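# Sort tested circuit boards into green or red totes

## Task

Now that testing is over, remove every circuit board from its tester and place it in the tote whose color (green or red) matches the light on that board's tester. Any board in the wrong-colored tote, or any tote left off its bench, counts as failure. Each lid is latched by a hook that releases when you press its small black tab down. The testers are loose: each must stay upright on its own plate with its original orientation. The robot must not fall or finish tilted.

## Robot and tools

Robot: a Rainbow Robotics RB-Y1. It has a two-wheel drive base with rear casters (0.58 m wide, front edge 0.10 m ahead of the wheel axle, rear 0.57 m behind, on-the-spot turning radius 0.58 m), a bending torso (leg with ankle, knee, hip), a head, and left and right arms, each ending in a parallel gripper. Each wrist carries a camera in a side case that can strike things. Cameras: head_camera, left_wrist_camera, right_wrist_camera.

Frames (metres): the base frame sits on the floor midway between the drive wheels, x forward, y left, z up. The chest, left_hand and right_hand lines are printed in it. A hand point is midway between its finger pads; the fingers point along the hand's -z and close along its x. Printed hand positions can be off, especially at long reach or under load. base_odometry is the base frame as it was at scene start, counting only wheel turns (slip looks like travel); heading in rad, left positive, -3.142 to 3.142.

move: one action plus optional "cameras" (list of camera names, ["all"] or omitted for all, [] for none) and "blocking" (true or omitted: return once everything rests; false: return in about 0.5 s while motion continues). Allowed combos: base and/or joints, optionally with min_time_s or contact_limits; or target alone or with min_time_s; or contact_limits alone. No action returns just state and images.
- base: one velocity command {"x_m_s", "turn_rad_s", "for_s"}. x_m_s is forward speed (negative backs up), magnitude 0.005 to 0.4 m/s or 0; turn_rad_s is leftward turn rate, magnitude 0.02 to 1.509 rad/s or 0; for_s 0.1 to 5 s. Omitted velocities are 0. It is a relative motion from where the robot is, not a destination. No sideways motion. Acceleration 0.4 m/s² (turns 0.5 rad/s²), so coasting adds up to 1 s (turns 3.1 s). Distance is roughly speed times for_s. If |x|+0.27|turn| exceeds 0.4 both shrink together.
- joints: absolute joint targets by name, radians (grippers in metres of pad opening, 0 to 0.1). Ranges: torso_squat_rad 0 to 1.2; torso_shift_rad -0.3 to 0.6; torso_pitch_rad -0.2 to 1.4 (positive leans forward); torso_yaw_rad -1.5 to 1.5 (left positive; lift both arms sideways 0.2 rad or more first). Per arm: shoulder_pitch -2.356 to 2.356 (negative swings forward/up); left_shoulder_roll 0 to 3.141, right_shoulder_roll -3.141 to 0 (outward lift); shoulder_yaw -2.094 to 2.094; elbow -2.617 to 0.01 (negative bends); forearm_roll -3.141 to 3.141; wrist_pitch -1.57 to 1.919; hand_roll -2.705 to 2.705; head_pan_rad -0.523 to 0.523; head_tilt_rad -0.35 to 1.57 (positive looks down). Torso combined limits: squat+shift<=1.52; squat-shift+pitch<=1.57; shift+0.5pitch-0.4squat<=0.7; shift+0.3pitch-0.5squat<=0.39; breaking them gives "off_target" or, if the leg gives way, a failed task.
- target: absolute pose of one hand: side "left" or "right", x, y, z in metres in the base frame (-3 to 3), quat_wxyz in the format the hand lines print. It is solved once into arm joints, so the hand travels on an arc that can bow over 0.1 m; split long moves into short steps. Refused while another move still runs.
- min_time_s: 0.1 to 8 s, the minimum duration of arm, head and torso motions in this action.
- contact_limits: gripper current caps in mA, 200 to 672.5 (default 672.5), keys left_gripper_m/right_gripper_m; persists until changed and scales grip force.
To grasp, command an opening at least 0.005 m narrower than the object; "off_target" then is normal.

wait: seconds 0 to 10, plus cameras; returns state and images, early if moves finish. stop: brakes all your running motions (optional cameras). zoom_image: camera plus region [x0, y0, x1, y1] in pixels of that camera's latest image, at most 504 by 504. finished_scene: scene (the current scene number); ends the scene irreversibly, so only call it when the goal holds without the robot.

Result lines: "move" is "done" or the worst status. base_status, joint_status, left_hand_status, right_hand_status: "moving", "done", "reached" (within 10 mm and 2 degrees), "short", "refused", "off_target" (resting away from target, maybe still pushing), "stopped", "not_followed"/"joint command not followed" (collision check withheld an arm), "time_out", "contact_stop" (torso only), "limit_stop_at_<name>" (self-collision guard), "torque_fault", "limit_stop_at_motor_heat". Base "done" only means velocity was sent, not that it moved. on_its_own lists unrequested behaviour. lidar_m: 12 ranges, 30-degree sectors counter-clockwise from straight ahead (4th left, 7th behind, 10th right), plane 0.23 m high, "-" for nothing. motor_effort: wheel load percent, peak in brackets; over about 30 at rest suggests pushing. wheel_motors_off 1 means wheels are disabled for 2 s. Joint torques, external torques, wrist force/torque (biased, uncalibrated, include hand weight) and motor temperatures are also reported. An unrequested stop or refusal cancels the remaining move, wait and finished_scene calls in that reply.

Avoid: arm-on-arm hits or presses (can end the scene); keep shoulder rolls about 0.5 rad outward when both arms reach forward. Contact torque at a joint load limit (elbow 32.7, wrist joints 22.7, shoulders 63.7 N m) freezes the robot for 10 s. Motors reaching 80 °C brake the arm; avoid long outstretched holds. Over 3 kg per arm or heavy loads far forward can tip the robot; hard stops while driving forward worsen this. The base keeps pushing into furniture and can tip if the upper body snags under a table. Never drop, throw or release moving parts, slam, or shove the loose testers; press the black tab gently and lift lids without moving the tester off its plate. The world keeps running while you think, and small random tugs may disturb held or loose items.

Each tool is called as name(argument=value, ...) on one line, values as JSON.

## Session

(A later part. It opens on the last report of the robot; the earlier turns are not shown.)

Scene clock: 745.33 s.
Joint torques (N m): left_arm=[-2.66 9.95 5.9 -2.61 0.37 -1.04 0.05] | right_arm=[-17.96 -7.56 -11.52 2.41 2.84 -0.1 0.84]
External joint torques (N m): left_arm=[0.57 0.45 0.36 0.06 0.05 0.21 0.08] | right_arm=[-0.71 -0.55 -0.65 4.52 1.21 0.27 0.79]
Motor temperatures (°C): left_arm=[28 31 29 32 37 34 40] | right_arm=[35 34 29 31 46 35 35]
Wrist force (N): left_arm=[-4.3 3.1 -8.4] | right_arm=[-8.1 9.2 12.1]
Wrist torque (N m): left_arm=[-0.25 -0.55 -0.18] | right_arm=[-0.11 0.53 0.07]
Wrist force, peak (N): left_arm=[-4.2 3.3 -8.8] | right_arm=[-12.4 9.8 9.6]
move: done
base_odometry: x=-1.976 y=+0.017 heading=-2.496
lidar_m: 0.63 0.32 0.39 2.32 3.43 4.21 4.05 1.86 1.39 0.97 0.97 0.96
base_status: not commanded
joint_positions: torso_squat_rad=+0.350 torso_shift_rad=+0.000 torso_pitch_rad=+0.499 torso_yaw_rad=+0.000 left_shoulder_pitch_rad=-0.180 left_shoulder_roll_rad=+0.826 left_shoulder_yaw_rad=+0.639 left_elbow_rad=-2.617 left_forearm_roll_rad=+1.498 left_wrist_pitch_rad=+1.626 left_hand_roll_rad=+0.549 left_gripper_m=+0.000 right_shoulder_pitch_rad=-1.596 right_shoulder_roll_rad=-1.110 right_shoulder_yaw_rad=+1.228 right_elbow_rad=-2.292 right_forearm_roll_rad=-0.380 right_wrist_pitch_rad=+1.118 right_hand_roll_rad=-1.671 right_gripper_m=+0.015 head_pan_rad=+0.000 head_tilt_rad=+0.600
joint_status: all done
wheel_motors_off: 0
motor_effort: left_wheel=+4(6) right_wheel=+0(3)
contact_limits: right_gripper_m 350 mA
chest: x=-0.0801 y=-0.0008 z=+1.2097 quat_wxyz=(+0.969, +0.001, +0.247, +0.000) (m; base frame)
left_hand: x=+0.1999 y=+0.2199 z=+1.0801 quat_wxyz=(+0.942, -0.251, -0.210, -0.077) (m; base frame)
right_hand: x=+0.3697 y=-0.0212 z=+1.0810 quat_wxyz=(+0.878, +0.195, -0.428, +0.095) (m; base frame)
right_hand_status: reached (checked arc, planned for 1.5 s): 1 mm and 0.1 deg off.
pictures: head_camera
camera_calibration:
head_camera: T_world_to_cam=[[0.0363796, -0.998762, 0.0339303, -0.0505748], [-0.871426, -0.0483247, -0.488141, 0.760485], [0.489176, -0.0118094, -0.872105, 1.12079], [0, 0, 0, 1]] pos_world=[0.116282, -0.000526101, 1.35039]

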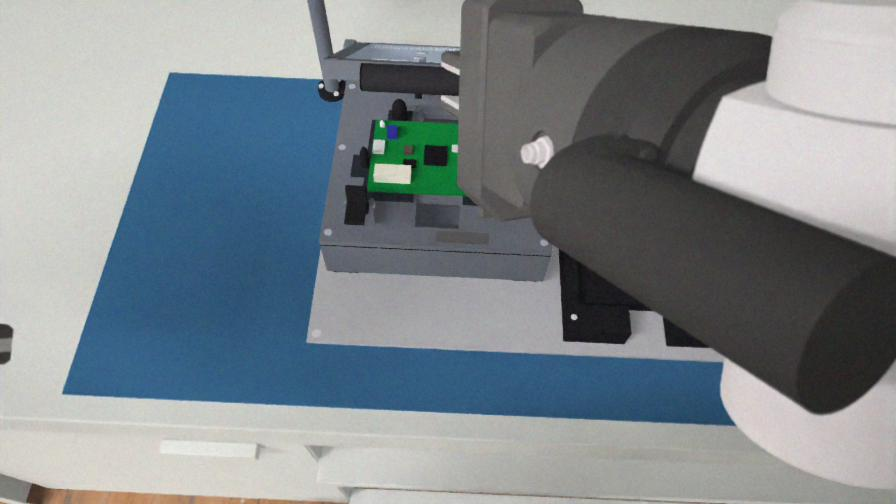

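move(target={"side":"right","x":0.3893,"y":-0.0215,"z":1.0998,"quat_wxyz":[0.8539,0.1893,-0.4733,0.1049]}, min_time_s=1.5, cameras=[])

move(target={"side":"right","x":0.4114,"y":-0.0215,"z":1.1149,"quat_wxyz":[0.8234,0.1825,-0.5246,0.1163]}, min_time_s=1.5, cameras=[])

move(target={"side":"right","x":0.4361,"y":-0.0215,"z":1.1257,"quat_wxyz":[0.7898,0.1751,-0.5739,0.1272]}, min_time_s=1.5, cameras=["head_camera"])

move(target={"side":"right","x":0.4625,"y":-0.0215,"z":1.1319,"quat_wxyz":[0.7479,0.1658,-0.6276,0.1391]}, min_time_s=1.5, cameras=[])

move(target={"side":"right","x":0.4898,"y":-0.0215,"z":1.1336,"quat_wxyz":[0.7198,0.1596,-0.6596,0.1462]}, min_time_s=1.5, cameras=["head_camera"])

move(target={"side":"right","x":0.516,"y":-0.0215,"z":1.135,"quat_wxyz":[0.707,0.156,-0.672,0.149]}, min_time_s=1.5, cameras=["head_camera"])

Scene clock: 758.10 s.
Joint torques (N m): left_arm=[-2.65 9.83 6.07 -2.74 0.28 -1.06 0.07] | right_arm=[-16.33 -3.8 -9.55 2.86 1.53 -1.06 0.91]
External joint torques (N m): left_arm=[0.58 0.33 0.53 -0.07 -0.03 0.19 0.1] | right_arm=[1.26 3.32 1.51 4.88 -0.18 -0.75 0.86]
Motor temperatures (°C): left_arm=[28 31 29 32 37 34 40] | right_arm=[35 34 29 31 46 35 35]
Wrist force (N): left_arm=[-4.2 3.1 -8.4] | right_arm=[-2.5 7.2 13.9]
Wrist torque (N m): left_arm=[-0.26 -0.54 -0.18] | right_arm=[-0.10 0.35 0.08]
Wrist force, peak (N): left_arm=[-4.2 3.4 -8.8] | right_arm=[-7.1 9.1 14.4]
move: done
base_odometry: x=-1.976 y=+0.017 heading=-2.496
lidar_m: 0.62 0.32 0.40 2.32 3.43 4.21 4.05 1.86 1.39 0.96 0.98 0.96
base_status: not commanded
joint_positions: torso_squat_rad=+0.350 torso_shift_rad=+0.000 torso_pitch_rad=+0.499 torso_yaw_rad=+0.000 left_shoulder_pitch_rad=-0.180 left_shoulder_roll_rad=+0.826 left_shoulder_yaw_rad=+0.639 left_elbow_rad=-2.617 left_forearm_roll_rad=+1.498 left_wrist_pitch_rad=+1.626 left_hand_roll_rad=+0.549 left_gripper_m=+0.000 right_shoulder_pitch_rad=-1.600 right_shoulder_roll_rad=-1.110 right_shoulder_yaw_rad=+1.223 right_elbow_rad=-2.267 right_forearm_roll_rad=-0.287 right_wrist_pitch_rad=+1.107 right_hand_roll_rad=-1.661 right_gripper_m=+0.015 head_pan_rad=+0.000 head_tilt_rad=+0.600
joint_status: all done
wheel_motors_off: 0
motor_effort: left_wheel=+5(6) right_wheel=+0(3)
contact_limits: right_gripper_m 350 mA
chest: x=-0.0802 y=-0.0009 z=+1.2097 quat_wxyz=(+0.969, +0.001, +0.247, +0.000) (m; base frame)
left_hand: x=+0.1999 y=+0.2198 z=+1.0802 quat_wxyz=(+0.942, -0.251, -0.210, -0.077) (m; base frame)
right_hand: x=+0.3891 y=-0.0216 z=+1.1003 quat_wxyz=(+0.854, +0.189, -0.474, +0.105) (m; base frame)
right_hand_status: reached (checked arc, planned for 1.5 s): 1 mm and 0.0 deg off.
pictures: none
No camera images: "cameras" was empty.

Scene clock: 759.93 s.
Joint torques (N m): left_arm=[-2.52 9.88 5.78 -2.62 0.25 -1.06 0.04] | right_arm=[-15.87 -1.66 -9.77 -0.69 1.98 -1.93 0.81]
External joint torques (N m): left_arm=[0.71 0.38 0.24 0.05 -0.07 0.19 0.07] | right_arm=[2.15 5.62 1.51 1.44 0.21 -1.73 0.76]
Motor temperatures (°C): left_arm=[28 31 29 32 37 34 40] | right_arm=[35 34 29 31 46 35 35]
Wrist force (N): left_arm=[-4.2 3.0 -8.3] | right_arm=[-2.1 4.6 4.2]
Wrist torque (N m): left_arm=[-0.25 -0.54 -0.19] | right_arm=[-0.20 0.52 0.10]
Wrist force, peak (N): left_arm=[-4.5 3.1 -8.9] | right_arm=[-0.2 5.9 17.1]
move: done
base_odometry: x=-1.976 y=+0.017 heading=-2.496
lidar_m: 0.63 0.31 0.40 2.32 3.45 4.21 4.05 1.85 1.40 0.96 0.98 0.95
base_status: not commanded
joint_positions: torso_squat_rad=+0.350 torso_shift_rad=+0.000 torso_pitch_rad=+0.499 torso_yaw_rad=+0.000 left_shoulder_pitch_rad=-0.180 left_shoulder_roll_rad=+0.826 left_shoulder_yaw_rad=+0.639 left_elbow_rad=-2.617 left_forearm_roll_rad=+1.498 left_wrist_pitch_rad=+1.626 left_hand_roll_rad=+0.549 left_gripper_m=+0.000 right_shoulder_pitch_rad=-1.588 right_shoulder_roll_rad=-1.098 right_shoulder_yaw_rad=+1.225 right_elbow_rad=-2.219 right_forearm_roll_rad=-0.150 right_wrist_pitch_rad=+1.078 right_hand_roll_rad=-1.658 right_gripper_m=+0.015 head_pan_rad=+0.000 head_tilt_rad=+0.600
joint_status: all done
wheel_motors_off: 0
motor_effort: left_wheel=+3(7) right_wheel=+1(2)
contact_limits: right_gripper_m 350 mA
chest: x=-0.0800 y=-0.0009 z=+1.2097 quat_wxyz=(+0.969, +0.001, +0.247, +0.000) (m; base frame)
left_hand: x=+0.2001 y=+0.2198 z=+1.0801 quat_wxyz=(+0.942, -0.251, -0.210, -0.077) (m; base frame)
right_hand: x=+0.4118 y=-0.0221 z=+1.1151 quat_wxyz=(+0.823, +0.182, -0.525, +0.116) (m; base frame)
right_hand_status: reached (checked arc, planned for 1.5 s): 1 mm and 0.1 deg off.
pictures: none
No camera images: "cameras" was empty.

Scene clock: 761.77 s.
Joint torques (N m): left_arm=[-2.59 9.85 6.09 -2.58 0.33 -1.15 -0.04] | right_arm=[-16.27 -1.79 -9.75 -1.54 1.65 -1.84 -0.01]
External joint torques (N m): left_arm=[0.63 0.35 0.55 0.09 0.02 0.1 -0.01] | right_arm=[2.35 5.69 1.78 0.79 -0.11 -1.76 -0.07]
Motor temperatures (°C): left_arm=[28 31 29 32 37 34 40] | right_arm=[35 34 29 31 46 35 35]
Wrist force (N): left_arm=[-4.4 3.1 -8.3] | right_arm=[-2.5 4.3 1.9]
Wrist torque (N m): left_arm=[-0.26 -0.57 -0.18] | right_arm=[-0.28 0.47 0.14]
Wrist force, peak (N): left_arm=[-4.2 3.5 -8.6] | right_arm=[3.6 5.2 12.5]
move: done
base_odometry: x=-1.976 y=+0.017 heading=-2.496
lidar_m: 0.63 0.31 0.39 2.32 3.44 4.21 4.05 1.86 1.39 0.97 0.98 0.96
base_status: not commanded
joint_positions: torso_squat_rad=+0.350 torso_shift_rad=+0.000 torso_pitch_rad=+0.500 torso_yaw_rad=+0.000 left_shoulder_pitch_rad=-0.180 left_shoulder_roll_rad=+0.826 left_shoulder_yaw_rad=+0.639 left_elbow_rad=-2.617 left_forearm_roll_rad=+1.498 left_wrist_pitch_rad=+1.626 left_hand_roll_rad=+0.549 left_gripper_m=+0.000 right_shoulder_pitch_rad=-1.566 right_shoulder_roll_rad=-1.075 right_shoulder_yaw_rad=+1.229 right_elbow_rad=-2.141 right_forearm_roll_rad=+0.006 right_wrist_pitch_rad=+1.027 right_hand_roll_rad=-1.666 right_gripper_m=+0.015 head_pan_rad=+0.000 head_tilt_rad=+0.600
joint_status: all done
wheel_motors_off: 0
motor_effort: left_wheel=+4(6) right_wheel=+1(3)
contact_limits: right_gripper_m 350 mA
chest: x=-0.0799 y=-0.0009 z=+1.2096 quat_wxyz=(+0.969, +0.001, +0.247, +0.000) (m; base frame)
left_hand: x=+0.2001 y=+0.2198 z=+1.0800 quat_wxyz=(+0.942, -0.251, -0.210, -0.077) (m; base frame)
right_hand: x=+0.4365 y=-0.0221 z=+1.1261 quat_wxyz=(+0.790, +0.174, -0.574, +0.127) (m; base frame)
right_hand_status: reached (checked arc, planned for 1.5 s): 1 mm and 0.1 deg off.
pictures: head_camera
camera_calibration:
head_camera: T_world_to_cam=[[0.0363726, -0.998765, 0.033837, -0.0505156], [-0.871607, -0.0482687, -0.487824, 0.760271], [0.488855, -0.0117492, -0.872286, 1.12083], [0, 0, 0, 1]] pos_world=[0.116574, -0.000587117, 1.35027]

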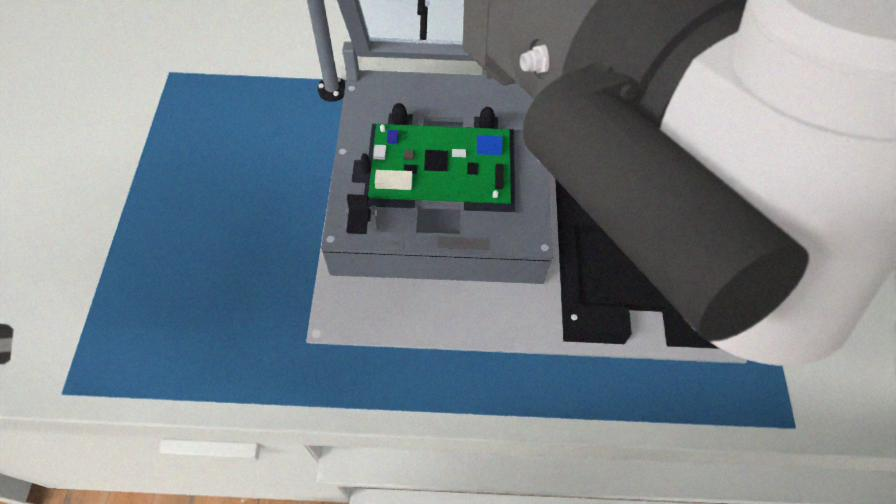

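Scene clock: 763.60 s.
Joint torques (N m): left_arm=[-2.4 10.06 5.85 -2.6 0.31 -1.16 0.09] | right_arm=[-14.78 -0.91 -8.49 -2.34 0.34 -2.04 0.09]
External joint torques (N m): left_arm=[0.82 0.56 0.31 0.07 0 0.09 0.12] | right_arm=[4.56 6.77 3.24 0.31 -1.36 -2.17 0.03]
Motor temperatures (°C): left_arm=[28 31 29 32 37 34 40] | right_arm=[35 34 29 31 46 35 35]
Wrist force (N): left_arm=[-4.1 3.2 -8.3] | right_arm=[5.5 3.1 2.5]
Wrist torque (N m): left_arm=[-0.28 -0.53 -0.18] | right_arm=[-0.36 0.35 0.18]
Wrist force, peak (N): left_arm=[-4.3 3.2 -8.6] | right_arm=[-10.9 9.7 -5.6]
move: done
base_odometry: x=-1.976 y=+0.017 heading=-2.496
lidar_m: 0.62 0.32 0.39 2.32 3.43 4.22 4.05 1.86 1.40 0.95 0.99 0.96
base_status: not commanded
joint_positions: torso_squat_rad=+0.350 torso_shift_rad=+0.000 torso_pitch_rad=+0.500 torso_yaw_rad=+0.000 left_shoulder_pitch_rad=-0.180 left_shoulder_roll_rad=+0.826 left_shoulder_yaw_rad=+0.639 left_elbow_rad=-2.617 left_forearm_roll_rad=+1.498 left_wrist_pitch_rad=+1.626 left_hand_roll_rad=+0.549 left_gripper_m=+0.000 right_shoulder_pitch_rad=-1.530 right_shoulder_roll_rad=-1.034 right_shoulder_yaw_rad=+1.234 right_elbow_rad=-2.029 right_forearm_roll_rad=+0.213 right_wrist_pitch_rad=+0.960 right_hand_roll_rad=-1.705 right_gripper_m=+0.015 head_pan_rad=+0.000 head_tilt_rad=+0.600
joint_status: all done
wheel_motors_off: 0
motor_effort: left_wheel=+5(6) right_wheel=+0(3)
contact_limits: right_gripper_m 350 mA
chest: x=-0.0799 y=-0.0009 z=+1.2097 quat_wxyz=(+0.969, +0.001, +0.247, +0.000) (m; base frame)
left_hand: x=+0.2001 y=+0.2199 z=+1.0800 quat_wxyz=(+0.942, -0.251, -0.210, -0.077) (m; base frame)
right_hand: x=+0.4628 y=-0.0223 z=+1.1330 quat_wxyz=(+0.748, +0.164, -0.628, +0.139) (m; base frame)
right_hand_status: reached (checked arc, planned for 1.5 s): 1 mm and 0.2 deg off.
pictures: none
No camera images: "cameras" was empty.

Scene clock: 765.43 s.
Joint torques (N m): left_arm=[-2.71 10.06 5.78 -2.63 0.31 -1.05 -0.05] | right_arm=[-10.43 1 -4.85 -2.24 -1.16 -2.89 0.02]
External joint torques (N m): left_arm=[0.52 0.56 0.24 0.03 0 0.2 -0.02] | right_arm=[9.9 8.88 7.05 0.5 -2.73 -3.21 -0.04]
Motor temperatures (°C): left_arm=[28 31 29 32 37 34 40] | right_arm=[35 34 29 31 46 35 35]
Wrist force (N): left_arm=[-4.1 3.3 -8.5] | right_arm=[11.9 1.4 4.8]
Wrist torque (N m): left_arm=[-0.26 -0.52 -0.16] | right_arm=[-0.33 0.21 0.17]
Wrist force, peak (N): left_arm=[-4.3 3.6 -8.5] | right_arm=[12.0 14.0 -0.1]
move: done
base_odometry: x=-1.976 y=+0.017 heading=-2.496
lidar_m: 0.64 0.31 0.40 2.32 3.45 4.21 4.05 1.86 1.39 0.96 0.97 0.97
base_status: not commanded
joint_positions: torso_squat_rad=+0.350 torso_shift_rad=+0.000 torso_pitch_rad=+0.499 torso_yaw_rad=+0.000 left_shoulder_pitch_rad=-0.180 left_shoulder_roll_rad=+0.826 left_shoulder_yaw_rad=+0.639 left_elbow_rad=-2.617 left_forearm_roll_rad=+1.498 left_wrist_pitch_rad=+1.626 left_hand_roll_rad=+0.549 left_gripper_m=+0.000 right_shoulder_pitch_rad=-1.516 right_shoulder_roll_rad=-0.989 right_shoulder_yaw_rad=+1.229 right_elbow_rad=-1.891 right_forearm_roll_rad=+0.358 right_wrist_pitch_rad=+0.877 right_hand_roll_rad=-1.758 right_gripper_m=+0.015 head_pan_rad=+0.000 head_tilt_rad=+0.600
joint_status: all done
wheel_motors_off: 0
motor_effort: left_wheel=+5(5) right_wheel=+1(2)
contact_limits: right_gripper_m 350 mA
chest: x=-0.0801 y=-0.0009 z=+1.2097 quat_wxyz=(+0.969, +0.001, +0.247, +0.000) (m; base frame)
left_hand: x=+0.2000 y=+0.2198 z=+1.0802 quat_wxyz=(+0.942, -0.251, -0.210, -0.077) (m; base frame)
right_hand: x=+0.4903 y=-0.0225 z=+1.1362 quat_wxyz=(+0.719, +0.158, -0.661, +0.146) (m; base frame)
right_hand_status: reached (checked arc, planned for 1.5 s): 3 mm and 0.3 deg off.
pictures: head_camera
camera_calibration:
head_camera: T_world_to_cam=[[0.0362966, -0.998768, 0.0338296, -0.0505286], [-0.871338, -0.0482053, -0.488309, 0.760679], [0.489339, -0.011753, -0.872015, 1.12073], [0, 0, 0, 1]] pos_world=[0.116225, -0.000625682, 1.35045]

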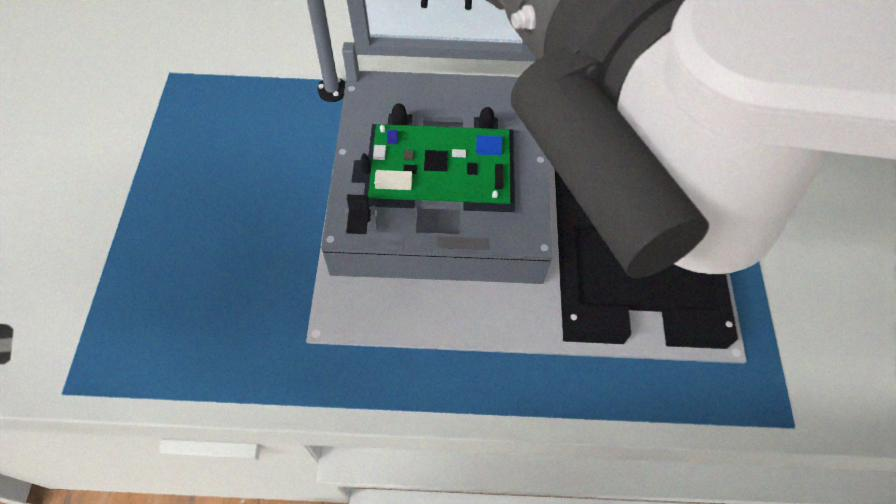

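Scene clock: 767.27 s.
Joint torques (N m): left_arm=[-2.84 10.05 5.88 -2.58 0.33 -1.02 0.04] | right_arm=[-13.16 1.89 -3.34 -3.1 -1.14 -3.2 0.13]
External joint torques (N m): left_arm=[0.39 0.55 0.34 0.09 0.01 0.23 0.07] | right_arm=[8.24 9.97 8.64 -0.49 -2.58 -3.63 0.07]
Motor temperatures (°C): left_arm=[28 31 29 32 37 34 40] | right_arm=[35 34 29 31 46 35 35]
Wrist force (N): left_arm=[-4.2 3.1 -8.2] | right_arm=[14.0 0.4 2.4]
Wrist torque (N m): left_arm=[-0.25 -0.55 -0.16] | right_arm=[-0.31 0.25 0.14]
Wrist force, peak (N): left_arm=[-4.4 3.2 -8.5] | right_arm=[19.1 13.0 -2.8]
move: done
base_odometry: x=-1.976 y=+0.017 heading=-2.496
lidar_m: 0.62 0.32 0.39 2.32 3.43 4.21 4.05 1.86 1.39 0.96 0.98 0.96
base_status: not commanded
joint_positions: torso_squat_rad=+0.350 torso_shift_rad=+0.000 torso_pitch_rad=+0.499 torso_yaw_rad=+0.000 left_shoulder_pitch_rad=-0.180 left_shoulder_roll_rad=+0.826 left_shoulder_yaw_rad=+0.639 left_elbow_rad=-2.617 left_forearm_roll_rad=+1.498 left_wrist_pitch_rad=+1.626 left_hand_roll_rad=+0.549 left_gripper_m=+0.000 right_shoulder_pitch_rad=-1.527 right_shoulder_roll_rad=-0.947 right_shoulder_yaw_rad=+1.222 right_elbow_rad=-1.758 right_forearm_roll_rad=+0.421 right_wrist_pitch_rad=+0.795 right_hand_roll_rad=-1.799 right_gripper_m=+0.015 head_pan_rad=+0.000 head_tilt_rad=+0.600
joint_status: all done
wheel_motors_off: 0
motor_effort: left_wheel=+4(6) right_wheel=+2(3)
contact_limits: right_gripper_m 350 mA
chest: x=-0.0802 y=-0.0009 z=+1.2097 quat_wxyz=(+0.969, +0.001, +0.247, +0.000) (m; base frame)
left_hand: x=+0.1999 y=+0.2198 z=+1.0803 quat_wxyz=(+0.942, -0.251, -0.210, -0.077) (m; base frame)
right_hand: x=+0.5168 y=-0.0227 z=+1.1375 quat_wxyz=(+0.707, +0.155, -0.674, +0.148) (m; base frame)
right_hand_status: reached (checked arc, planned for 1.5 s): 3 mm and 0.3 deg off.
pictures: head_camera
camera_calibration:
head_camera: T_world_to_cam=[[0.0362819, -0.998769, 0.0338261, -0.0505313], [-0.871234, -0.0481933, -0.488497, 0.76084], [0.489526, -0.0117468, -0.87191, 1.12069], [0, 0, 0, 1]] pos_world=[0.116095, -0.00063716, 1.35052]

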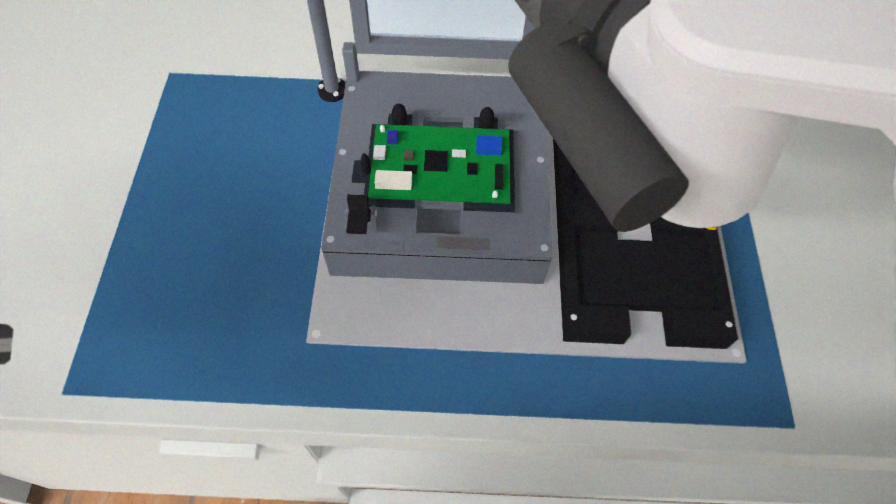

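move(joints={"right_gripper_m":0.03}, cameras=[])

move(target={"side":"right","x":0.445,"y":-0.056,"z":1.14,"quat_wxyz":[0.707,0.156,-0.672,0.149]}, min_time_s=1.5, cameras=["head_camera"])

move(target={"side":"right","x":0.30,"y":-0.20,"z":1.16,"quat_wxyz":[0.924,0,-0.383,0]}, min_time_s=2, cameras=[])

move(joints={"right_gripper_m":0.088}, contact_limits={"right_gripper_m":300}, cameras=["head_camera"])

zoom_image(camera="head_camera", region=[310, 60, 560, 250])

Scene clock: 775.67 s.
Joint torques (N m): left_arm=[-2.7 9.87 6.02 -2.61 0.34 -1.05 0.06] | right_arm=[-17.73 -5.28 -9.89 -2.84 0.73 0.15 0.09]
External joint torques (N m): left_arm=[0.53 0.37 0.48 0.06 0.03 0.2 0.09] | right_arm=[3.64 2.81 2.09 -0.2 -0.7 -0.28 0.03]
Motor temperatures (°C): left_arm=[28 31 29 32 37 34 40] | right_arm=[35 34 29 31 46 35 35]
Wrist force (N): left_arm=[-4.2 3.0 -8.3] | right_arm=[-4.2 10.9 -7.3]
Wrist torque (N m): left_arm=[-0.25 -0.53 -0.18] | right_arm=[-0.17 0.46 0.47]
Wrist force, peak (N): left_arm=[-4.3 2.9 -8.7] | right_arm=[14.2 0.4 2.6]
move: done
base_odometry: x=-1.976 y=+0.017 heading=-2.496
lidar_m: 0.62 0.32 0.39 2.32 3.44 4.22 4.06 1.85 1.40 0.96 0.98 0.96
base_status: not commanded
joint_positions: torso_squat_rad=+0.350 torso_shift_rad=+0.000 torso_pitch_rad=+0.500 torso_yaw_rad=+0.000 left_shoulder_pitch_rad=-0.180 left_shoulder_roll_rad=+0.826 left_shoulder_yaw_rad=+0.639 left_elbow_rad=-2.617 left_forearm_roll_rad=+1.498 left_wrist_pitch_rad=+1.626 left_hand_roll_rad=+0.549 left_gripper_m=+0.000 right_shoulder_pitch_rad=-1.526 right_shoulder_roll_rad=-0.945 right_shoulder_yaw_rad=+1.224 right_elbow_rad=-1.758 right_forearm_roll_rad=+0.421 right_wrist_pitch_rad=+0.795 right_hand_roll_rad=-1.799 right_gripper_m=+0.030 head_pan_rad=+0.000 head_tilt_rad=+0.600
joint_status: all done
wheel_motors_off: 0
motor_effort: left_wheel=+3(6) right_wheel=+1(2)
contact_limits: right_gripper_m 350 mA
chest: x=-0.0798 y=-0.0008 z=+1.2097 quat_wxyz=(+0.969, +0.000, +0.247, +0.000) (m; base frame)
left_hand: x=+0.2001 y=+0.2200 z=+1.0800 quat_wxyz=(+0.942, -0.251, -0.210, -0.077) (m; base frame)
right_hand: x=+0.5164 y=-0.0216 z=+1.1353 quat_wxyz=(+0.708, +0.156, -0.673, +0.149) (m; base frame)
pictures: none
No camera images: "cameras" was empty.

Scene clock: 777.50 s.
Joint torques (N m): left_arm=[-2.64 9.94 5.88 -2.66 0.44 -0.98 0.03] | right_arm=[-14.63 -8.86 -9.29 -3.17 1.63 0.45 0.42]
External joint torques (N m): left_arm=[0.58 0.45 0.34 0.01 0.13 0.26 0.06] | right_arm=[2.83 -0.37 1.96 0.02 -0.03 0.04 0.36]
Motor temperatures (°C): left_arm=[28 31 29 32 37 34 40] | right_arm=[35 34 29 31 46 35 35]
Wrist force (N): left_arm=[-4.4 3.0 -8.3] | right_arm=[-4.1 11.1 -7.2]
Wrist torque (N m): left_arm=[-0.24 -0.57 -0.17] | right_arm=[-0.18 0.46 0.49]
Wrist force, peak (N): left_arm=[-4.2 3.1 -8.7] | right_arm=[9.8 23.6 -13.2]
move: done
base_odometry: x=-1.976 y=+0.017 heading=-2.496
lidar_m: 0.62 0.32 0.40 2.32 3.44 4.21 4.05 1.86 1.39 0.96 0.98 0.96
base_status: not commanded
joint_positions: torso_squat_rad=+0.350 torso_shift_rad=+0.000 torso_pitch_rad=+0.500 torso_yaw_rad=+0.000 left_shoulder_pitch_rad=-0.180 left_shoulder_roll_rad=+0.826 left_shoulder_yaw_rad=+0.639 left_elbow_rad=-2.617 left_forearm_roll_rad=+1.498 left_wrist_pitch_rad=+1.626 left_hand_roll_rad=+0.549 left_gripper_m=+0.000 right_shoulder_pitch_rad=-1.414 right_shoulder_roll_rad=-1.138 right_shoulder_yaw_rad=+1.228 right_elbow_rad=-2.124 right_forearm_roll_rad=+0.458 right_wrist_pitch_rad=+0.963 right_hand_roll_rad=-1.790 right_gripper_m=+0.030 head_pan_rad=+0.000 head_tilt_rad=+0.600
joint_status: all done
wheel_motors_off: 0
motor_effort: left_wheel=+4(6) right_wheel=-1(4)
contact_limits: right_gripper_m 350 mA
chest: x=-0.0798 y=-0.0007 z=+1.2097 quat_wxyz=(+0.969, +0.000, +0.247, +0.000) (m; base frame)
left_hand: x=+0.2001 y=+0.2201 z=+1.0799 quat_wxyz=(+0.942, -0.251, -0.210, -0.076) (m; base frame)
right_hand: x=+0.4452 y=-0.0556 z=+1.1404 quat_wxyz=(+0.707, +0.156, -0.673, +0.149) (m; base frame)
right_hand_status: reached (checked arc, planned for 1.5 s): 1 mm and 0.1 deg off.
pictures: head_camera
camera_calibration:
head_camera: T_world_to_cam=[[0.0366145, -0.998749, 0.0340573, -0.0505719], [-0.871582, -0.0485877, -0.487837, 0.760307], [0.488881, -0.0118219, -0.87227, 1.12081], [0, 0, 0, 1]] pos_world=[0.116578, -0.000316919, 1.35028]

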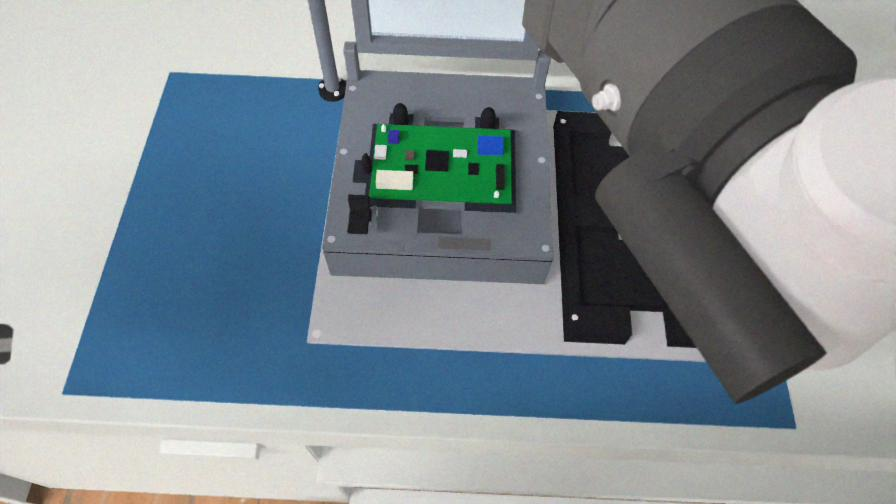

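Scene clock: 779.83 s.
Joint torques (N m): left_arm=[-2.89 9.71 5.96 -2.71 0.36 -1.09 -0.02] | right_arm=[-10.96 -6.71 -8.98 2.25 1.21 -0.16 0.33]
External joint torques (N m): left_arm=[0.34 0.21 0.43 -0.03 0.04 0.16 0.01] | right_arm=[0.16 0.22 -0.54 -0.47 -0.33 -0.15 0.29]
Motor temperatures (°C): left_arm=[28 31 29 32 37 34 40] | right_arm=[35 34 29 31 46 35 35]
Wrist force (N): left_arm=[-4.2 2.9 -8.3] | right_arm=[-1.8 10.7 -11.8]
Wrist torque (N m): left_arm=[-0.23 -0.55 -0.18] | right_arm=[-0.07 0.61 0.49]
Wrist force, peak (N): left_arm=[-4.2 3.2 -8.8] | right_arm=[-2.4 10.8 -12.0]
move: short
base_odometry: x=-1.976 y=+0.017 heading=-2.496
lidar_m: 0.63 0.32 0.39 2.33 3.44 4.21 4.05 1.86 1.39 0.97 0.98 0.96
base_status: not commanded
joint_positions: torso_squat_rad=+0.350 torso_shift_rad=+0.000 torso_pitch_rad=+0.500 torso_yaw_rad=+0.000 left_shoulder_pitch_rad=-0.180 left_shoulder_roll_rad=+0.826 left_shoulder_yaw_rad=+0.639 left_elbow_rad=-2.617 left_forearm_roll_rad=+1.498 left_wrist_pitch_rad=+1.626 left_hand_roll_rad=+0.549 left_gripper_m=+0.000 right_shoulder_pitch_rad=-1.724 right_shoulder_roll_rad=-1.634 right_shoulder_yaw_rad=+0.908 right_elbow_rad=-2.617 right_forearm_roll_rad=-1.136 right_wrist_pitch_rad=+1.493 right_hand_roll_rad=-1.557 right_gripper_m=+0.030 head_pan_rad=+0.000 head_tilt_rad=+0.600
joint_status: all done
wheel_motors_off: 0
motor_effort: left_wheel=+4(6) right_wheel=-1(3)
contact_limits: right_gripper_m 350 mA
chest: x=-0.0798 y=-0.0007 z=+1.2096 quat_wxyz=(+0.969, +0.000, +0.247, +0.000) (m; base frame)
left_hand: x=+0.2002 y=+0.2201 z=+1.0799 quat_wxyz=(+0.942, -0.251, -0.210, -0.076) (m; base frame)
right_hand: x=+0.3007 y=-0.2000 z=+1.1601 quat_wxyz=(+0.936, -0.004, -0.352, -0.002) (m; base frame)
right_hand_status: short (checked arc, as near as the solve gets, planned for 2.0 s): 1 mm and 3.8 deg off. The place is met; only the turn is off.
pictures: none
No camera images: "cameras" was empty.

Scene clock: 781.00 s.
Joint torques (N m): left_arm=[-2.79 9.85 5.94 -2.66 0.38 -1.1 0.02] | right_arm=[-11.17 -6.68 -8.82 2.2 1.21 -0.1 0.23]
External joint torques (N m): left_arm=[0.43 0.36 0.4 0.01 0.06 0.15 0.05] | right_arm=[-0.05 0.25 -0.38 -0.52 -0.32 -0.1 0.19]
Motor temperatures (°C): left_arm=[28 31 29 32 37 34 40] | right_arm=[35 34 29 31 46 35 35]
Wrist force (N): left_arm=[-4.1 2.9 -8.4] | right_arm=[-2.3 11.0 -11.7]
Wrist torque (N m): left_arm=[-0.22 -0.53 -0.18] | right_arm=[-0.09 0.56 0.49]
Wrist force, peak (N): left_arm=[-4.3 3.2 -8.5] | right_arm=[-2.5 11.2 -11.9]
move: done
base_odometry: x=-1.976 y=+0.017 heading=-2.496
lidar_m: 0.63 0.32 0.40 2.33 3.44 4.21 4.06 1.86 1.40 0.98 0.98 0.96
base_status: not commanded
joint_positions: torso_squat_rad=+0.350 torso_shift_rad=+0.000 torso_pitch_rad=+0.500 torso_yaw_rad=+0.000 left_shoulder_pitch_rad=-0.180 left_shoulder_roll_rad=+0.826 left_shoulder_yaw_rad=+0.639 left_elbow_rad=-2.617 left_forearm_roll_rad=+1.498 left_wrist_pitch_rad=+1.626 left_hand_roll_rad=+0.549 left_gripper_m=+0.000 right_shoulder_pitch_rad=-1.724 right_shoulder_roll_rad=-1.634 right_shoulder_yaw_rad=+0.908 right_elbow_rad=-2.617 right_forearm_roll_rad=-1.136 right_wrist_pitch_rad=+1.493 right_hand_roll_rad=-1.557 right_gripper_m=+0.088 head_pan_rad=+0.000 head_tilt_rad=+0.600
joint_status: all done
wheel_motors_off: 0
motor_effort: left_wheel=+5(5) right_wheel=-3(3)
contact_limits: right_gripper_m 300 mA
chest: x=-0.0798 y=-0.0007 z=+1.2096 quat_wxyz=(+0.969, +0.000, +0.247, +0.000) (m; base frame)
left_hand: x=+0.2002 y=+0.2201 z=+1.0799 quat_wxyz=(+0.942, -0.251, -0.210, -0.076) (m; base frame)
right_hand: x=+0.3007 y=-0.2000 z=+1.1601 quat_wxyz=(+0.936, -0.004, -0.352, -0.002) (m; base frame)
pictures: head_camera
camera_calibration:
head_camera: T_world_to_cam=[[0.0365917, -0.998749, 0.0340667, -0.0505871], [-0.871642, -0.048571, -0.487731, 0.760223], [0.488776, -0.011847, -0.872329, 1.12083], [0, 0, 0, 1]] pos_world=[0.116658, -0.000320531, 1.35024]

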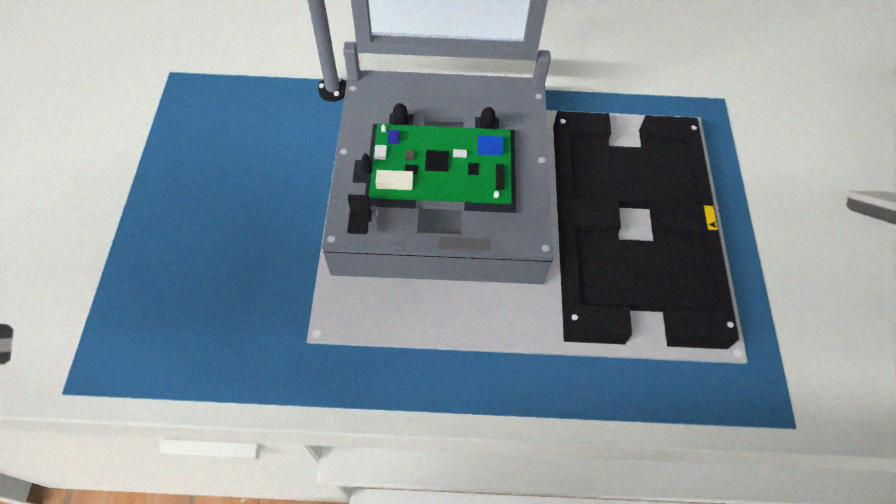

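Scaled by 2.016 from the camera's 896x504 image, which has a finer 1280x720 frame.

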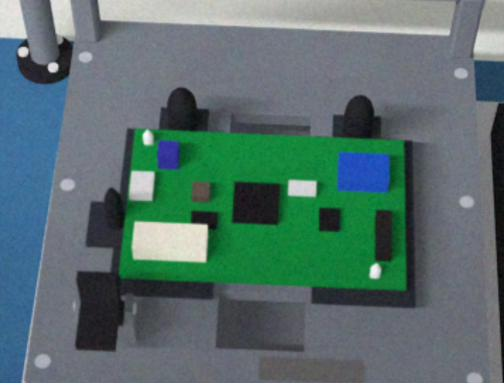

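move(target={"side":"right","x":0.38,"y":-0.10,"z":1.13,"quat_wxyz":[0.9962,0,-0.0872,0]}, min_time_s=1.5, cameras=[])

move(target={"side":"right","x":0.41,"y":-0.01,"z":1.08,"quat_wxyz":[0.9986,0,-0.0523,0]}, min_time_s=1.5, cameras=[])

move(target={"side":"right","x":0.422,"y":0.004,"z":0.985,"quat_wxyz":[1,0,0,0]}, min_time_s=2, cameras=["head_camera","right_wrist_camera"])

move(target={"side":"right","x":0.422,"y":0.004,"z":0.955,"quat_wxyz":[1,0,0,0]}, min_time_s=1.5, cameras=["head_camera","right_wrist_camera"])

zoom_image(camera="head_camera", region=[310, 60, 560, 250])

Scene clock: 794.47 s.
Joint torques (N m): left_arm=[-2.75 10 5.86 -2.67 0.42 -1.09 -0.06] | right_arm=[-21.07 -6.82 -9.41 0.92 0.25 -0.01 0.07]
External joint torques (N m): left_arm=[0.47 0.51 0.33 0.01 0.1 0.16 -0.04] | right_arm=[0.98 0.68 1.28 0.73 -0.3 0.14 0.06]
Motor temperatures (°C): left_arm=[28 31 29 32 37 34 40] | right_arm=[35 34 29 31 46 35 35]
Wrist force (N): left_arm=[-4.3 3.4 -8.3] | right_arm=[1.1 11.0 -13.6]
Wrist torque (N m): left_arm=[-0.28 -0.56 -0.17] | right_arm=[-0.08 0.77 0.53]
Wrist force, peak (N): left_arm=[-4.5 3.2 -8.6] | right_arm=[1.1 11.3 -13.5]
move: done
base_odometry: x=-1.976 y=+0.017 heading=-2.496
lidar_m: 0.62 0.32 0.39 2.32 3.43 4.21 4.06 1.86 1.40 0.96 0.98 0.96
base_status: not commanded
joint_positions: torso_squat_rad=+0.350 torso_shift_rad=+0.000 torso_pitch_rad=+0.500 torso_yaw_rad=+0.000 left_shoulder_pitch_rad=-0.180 left_shoulder_roll_rad=+0.826 left_shoulder_yaw_rad=+0.639 left_elbow_rad=-2.617 left_forearm_roll_rad=+1.498 left_wrist_pitch_rad=+1.626 left_hand_roll_rad=+0.549 left_gripper_m=+0.000 right_shoulder_pitch_rad=-1.933 right_shoulder_roll_rad=-0.980 right_shoulder_yaw_rad=+1.010 right_elbow_rad=-1.647 right_forearm_roll_rad=-1.476 right_wrist_pitch_rad=+1.717 right_hand_roll_rad=-1.155 right_gripper_m=+0.088 head_pan_rad=+0.000 head_tilt_rad=+0.600
joint_status: all done
wheel_motors_off: 0
motor_effort: left_wheel=+2(5) right_wheel=-1(3)
contact_limits: right_gripper_m 300 mA
chest: x=-0.0798 y=-0.0007 z=+1.2096 quat_wxyz=(+0.969, +0.000, +0.247, +0.000) (m; base frame)
left_hand: x=+0.2002 y=+0.2201 z=+1.0799 quat_wxyz=(+0.942, -0.252, -0.210, -0.076) (m; base frame)
right_hand: x=+0.3800 y=-0.0999 z=+1.1302 quat_wxyz=(+0.996, +0.000, -0.087, +0.000) (m; base frame)
right_hand_status: reached (checked arc, planned for 1.5 s): 0 mm and 0.0 deg off.
pictures: none
No camera images: "cameras" was empty.

Scene clock: 796.30 s.
Joint torques (N m): left_arm=[-2.58 9.95 5.97 -2.71 0.35 -1.07 0.01] | right_arm=[-24.53 -5.92 -7.62 -0.03 0.46 -0.22 0.29]
External joint torques (N m): left_arm=[0.64 0.46 0.43 -0.04 0.04 0.18 0.04] | right_arm=[0.79 1.74 1.78 0.94 0.03 -0.1 0.28]
Motor temperatures (°C): left_arm=[28 31 29 32 37 34 40] | right_arm=[35 34 29 31 46 35 35]
Wrist force (N): left_arm=[-4.1 3.2 -8.3] | right_arm=[1.7 10.9 -13.2]
Wrist torque (N m): left_arm=[-0.27 -0.53 -0.19] | right_arm=[-0.06 0.84 0.52]
Wrist force, peak (N): left_arm=[-4.2 3.3 -8.6] | right_arm=[1.4 10.7 -13.8]
move: done
base_odometry: x=-1.976 y=+0.017 heading=-2.496
lidar_m: 0.62 0.32 0.39 2.33 3.44 4.21 4.06 1.85 1.40 0.96 0.98 0.96
base_status: not commanded
joint_positions: torso_squat_rad=+0.350 torso_shift_rad=+0.000 torso_pitch_rad=+0.500 torso_yaw_rad=+0.000 left_shoulder_pitch_rad=-0.180 left_shoulder_roll_rad=+0.826 left_shoulder_yaw_rad=+0.639 left_elbow_rad=-2.617 left_forearm_roll_rad=+1.498 left_wrist_pitch_rad=+1.626 left_hand_roll_rad=+0.549 left_gripper_m=+0.000 right_shoulder_pitch_rad=-1.986 right_shoulder_roll_rad=-0.609 right_shoulder_yaw_rad=+1.094 right_elbow_rad=-1.192 right_forearm_roll_rad=-1.395 right_wrist_pitch_rad=+1.650 right_hand_roll_rad=-1.067 right_gripper_m=+0.088 head_pan_rad=+0.000 head_tilt_rad=+0.600
joint_status: all done
wheel_motors_off: 0
motor_effort: left_wheel=+4(5) right_wheel=-1(3)
contact_limits: right_gripper_m 300 mA
chest: x=-0.0798 y=-0.0007 z=+1.2096 quat_wxyz=(+0.969, +0.000, +0.247, +0.000) (m; base frame)
left_hand: x=+0.2002 y=+0.2200 z=+1.0799 quat_wxyz=(+0.942, -0.251, -0.210, -0.076) (m; base frame)
right_hand: x=+0.4093 y=-0.0104 z=+1.0802 quat_wxyz=(+0.998, +0.002, -0.055, +0.000) (m; base frame)
right_hand_status: reached (checked arc, planned for 1.5 s): 1 mm and 0.3 deg off.
pictures: none
No camera images: "cameras" was empty.

Scene clock: 798.63 s.
Joint torques (N m): left_arm=[-2.49 9.75 5.85 -2.58 0.46 -1.05 0.05] | right_arm=[-22.91 -5.36 -5.37 -0.38 0.36 -0.33 0.25]
External joint torques (N m): left_arm=[0.74 0.26 0.32 0.09 0.15 0.19 0.08] | right_arm=[3.51 1.97 1.35 1.29 0.1 -0.3 0.25]
Motor temperatures (°C): left_arm=[28 31 29 32 37 34 40] | right_arm=[35 34 29 31 45 35 35]
Wrist force (N): left_arm=[-3.9 2.9 -8.4] | right_arm=[2.3 10.7 -13.4]
Wrist torque (N m): left_arm=[-0.23 -0.51 -0.18] | right_arm=[-0.07 0.85 0.53]
Wrist force, peak (N): left_arm=[-4.3 3.1 -8.6] | right_arm=[2.3 10.7 -13.7]
move: done
base_odometry: x=-1.976 y=+0.017 heading=-2.496
lidar_m: 0.62 0.32 0.40 2.32 3.44 4.21 4.05 1.86 1.40 0.96 0.98 0.96
base_status: not commanded
joint_positions: torso_squat_rad=+0.350 torso_shift_rad=+0.000 torso_pitch_rad=+0.500 torso_yaw_rad=+0.000 left_shoulder_pitch_rad=-0.180 left_shoulder_roll_rad=+0.826 left_shoulder_yaw_rad=+0.639 left_elbow_rad=-2.617 left_forearm_roll_rad=+1.498 left_wrist_pitch_rad=+1.626 left_hand_roll_rad=+0.549 left_gripper_m=+0.000 right_shoulder_pitch_rad=-1.903 right_shoulder_roll_rad=-0.385 right_shoulder_yaw_rad=+1.150 right_elbow_rad=-0.772 right_forearm_roll_rad=-1.371 right_wrist_pitch_rad=+1.511 right_hand_roll_rad=-0.849 right_gripper_m=+0.088 head_pan_rad=+0.000 head_tilt_rad=+0.600
joint_status: all done
wheel_motors_off: 0
motor_effort: left_wheel=+3(5) right_wheel=-2(3)
contact_limits: right_gripper_m 300 mA
chest: x=-0.0798 y=-0.0007 z=+1.2096 quat_wxyz=(+0.969, +0.000, +0.247, +0.000) (m; base frame)
left_hand: x=+0.2002 y=+0.2200 z=+1.0799 quat_wxyz=(+0.942, -0.251, -0.210, -0.076) (m; base frame)
right_hand: x=+0.4214 y=+0.0036 z=+0.9855 quat_wxyz=(+1.000, +0.002, -0.004, +0.000) (m; base frame)
right_hand_status: reached (checked arc, planned for 2.0 s): 1 mm and 0.5 deg off.
pictures: head_camera, right_wrist_camera
camera_calibration:
head_camera: T_world_to_cam=[[0.036583, -0.99875, 0.0340633, -0.0505844], [-0.871646, -0.0485616, -0.487725, 0.760219], [0.488769, -0.0118487, -0.872333, 1.12083], [0, 0, 0, 1]] pos_world=[0.116665, -0.000323266, 1.35024]
right_wrist_camera: T_world_to_cam=[[-0.999461, 0.0213076, -0.0249759, 0.448165], [0.00788012, 0.894225, 0.447548, -0.414397], [0.0318703, 0.44711, -0.893911, 0.937596], [0, 0, 0, 1]] pos_world=[0.421307, -0.0581936, 1.03478]

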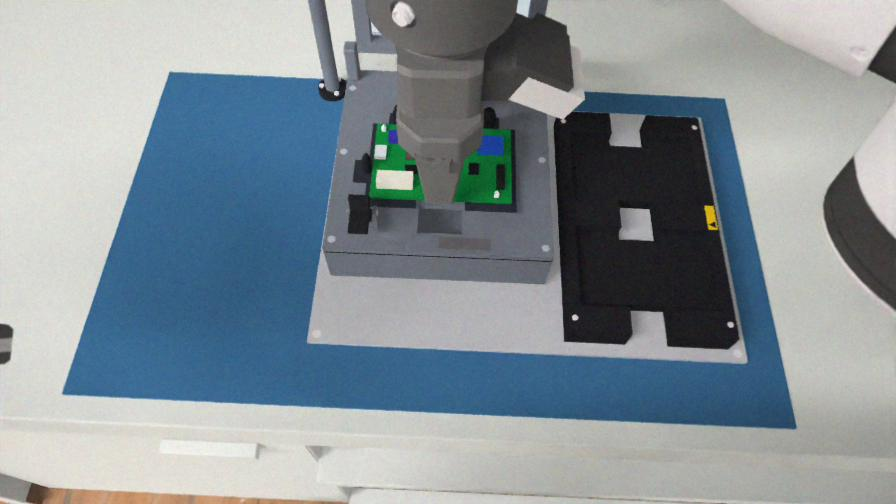

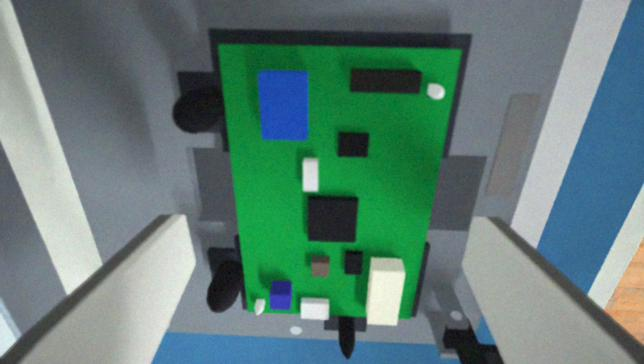

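Scene clock: 800.47 s.
Joint torques (N m): left_arm=[-2.61 10.02 5.85 -2.55 0.44 -1.03 0.02] | right_arm=[-22.64 -4.66 -4.63 -0.6 0.47 -0.36 0.27]
External joint torques (N m): left_arm=[0.61 0.53 0.31 0.12 0.12 0.21 0.05] | right_arm=[3.74 2.35 1.25 1.13 0.21 -0.34 0.27]
Motor temperatures (°C): left_arm=[28 31 29 32 37 34 40] | right_arm=[35 34 29 31 45 35 35]
Wrist force (N): left_arm=[-4.2 3.0 -8.4] | right_arm=[1.8 11.0 -13.4]
Wrist torque (N m): left_arm=[-0.24 -0.54 -0.18] | right_arm=[-0.09 0.79 0.51]
Wrist force, peak (N): left_arm=[-4.2 3.1 -8.7] | right_arm=[2.4 10.9 -13.4]
move: done
base_odometry: x=-1.976 y=+0.017 heading=-2.496
lidar_m: 0.62 0.32 0.39 2.32 3.44 4.20 4.05 1.87 1.40 0.96 0.98 0.96
base_status: not commanded
joint_positions: torso_squat_rad=+0.350 torso_shift_rad=+0.000 torso_pitch_rad=+0.500 torso_yaw_rad=+0.000 left_shoulder_pitch_rad=-0.180 left_shoulder_roll_rad=+0.826 left_shoulder_yaw_rad=+0.639 left_elbow_rad=-2.617 left_forearm_roll_rad=+1.498 left_wrist_pitch_rad=+1.626 left_hand_roll_rad=+0.549 left_gripper_m=+0.000 right_shoulder_pitch_rad=-1.871 right_shoulder_roll_rad=-0.327 right_shoulder_yaw_rad=+1.166 right_elbow_rad=-0.669 right_forearm_roll_rad=-1.355 right_wrist_pitch_rad=+1.454 right_hand_roll_rad=-0.797 right_gripper_m=+0.088 head_pan_rad=+0.000 head_tilt_rad=+0.600
joint_status: all done
wheel_motors_off: 0
motor_effort: left_wheel=+5(5) right_wheel=-2(3)
contact_limits: right_gripper_m 300 mA
chest: x=-0.0798 y=-0.0007 z=+1.2096 quat_wxyz=(+0.969, +0.000, +0.247, +0.000) (m; base frame)
left_hand: x=+0.2002 y=+0.2200 z=+1.0799 quat_wxyz=(+0.942, -0.251, -0.210, -0.076) (m; base frame)
right_hand: x=+0.4221 y=+0.0039 z=+0.9555 quat_wxyz=(+1.000, +0.001, -0.001, +0.000) (m; base frame)
right_hand_status: reached (checked arc, planned for 1.5 s): 1 mm and 0.2 deg off.
pictures: head_camera, right_wrist_camera
camera_calibration:
head_camera: T_world_to_cam=[[0.0365831, -0.99875, 0.0340634, -0.0505845], [-0.871646, -0.0485617, -0.487724, 0.760219], [0.488769, -0.0118488, -0.872333, 1.12083], [0, 0, 0, 1]] pos_world=[0.116665, -0.000323186, 1.35024]
right_wrist_camera: T_world_to_cam=[[-0.999596, 0.0206675, -0.0195093, 0.442932], [0.00982671, 0.895428, 0.445099, -0.399707], [0.0266682, 0.444727, -0.895269, 0.91416], [0, 0, 0, 1]] pos_world=[0.422301, -0.057798, 1.00497]

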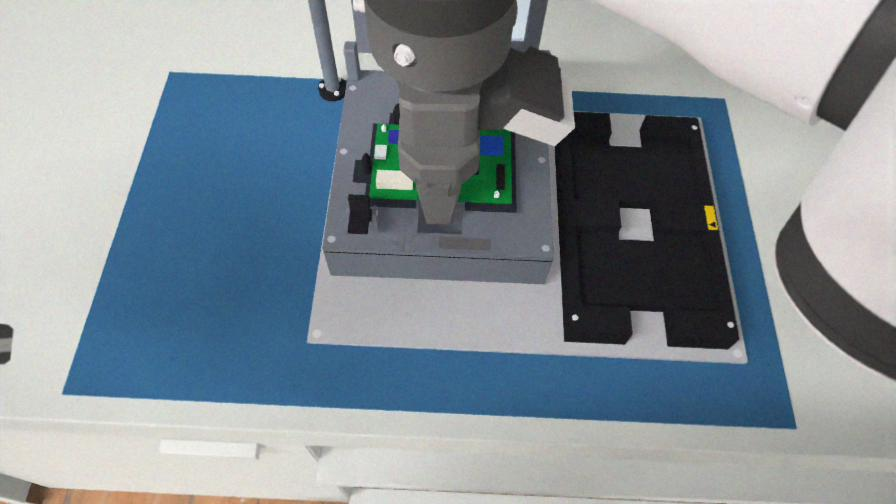

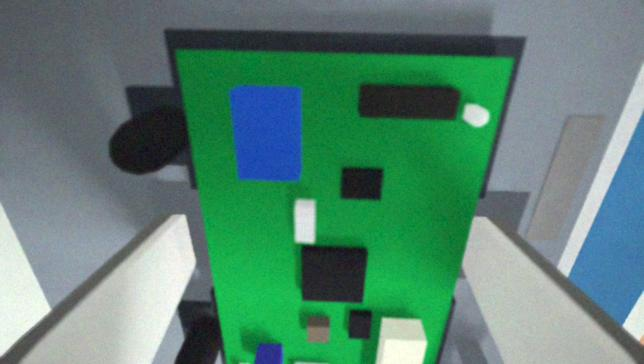

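Scaled by 2.016 from the camera's 896x504 image, which has a finer 1280x720 frame.

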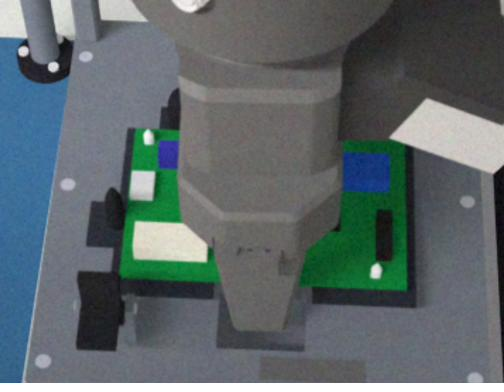

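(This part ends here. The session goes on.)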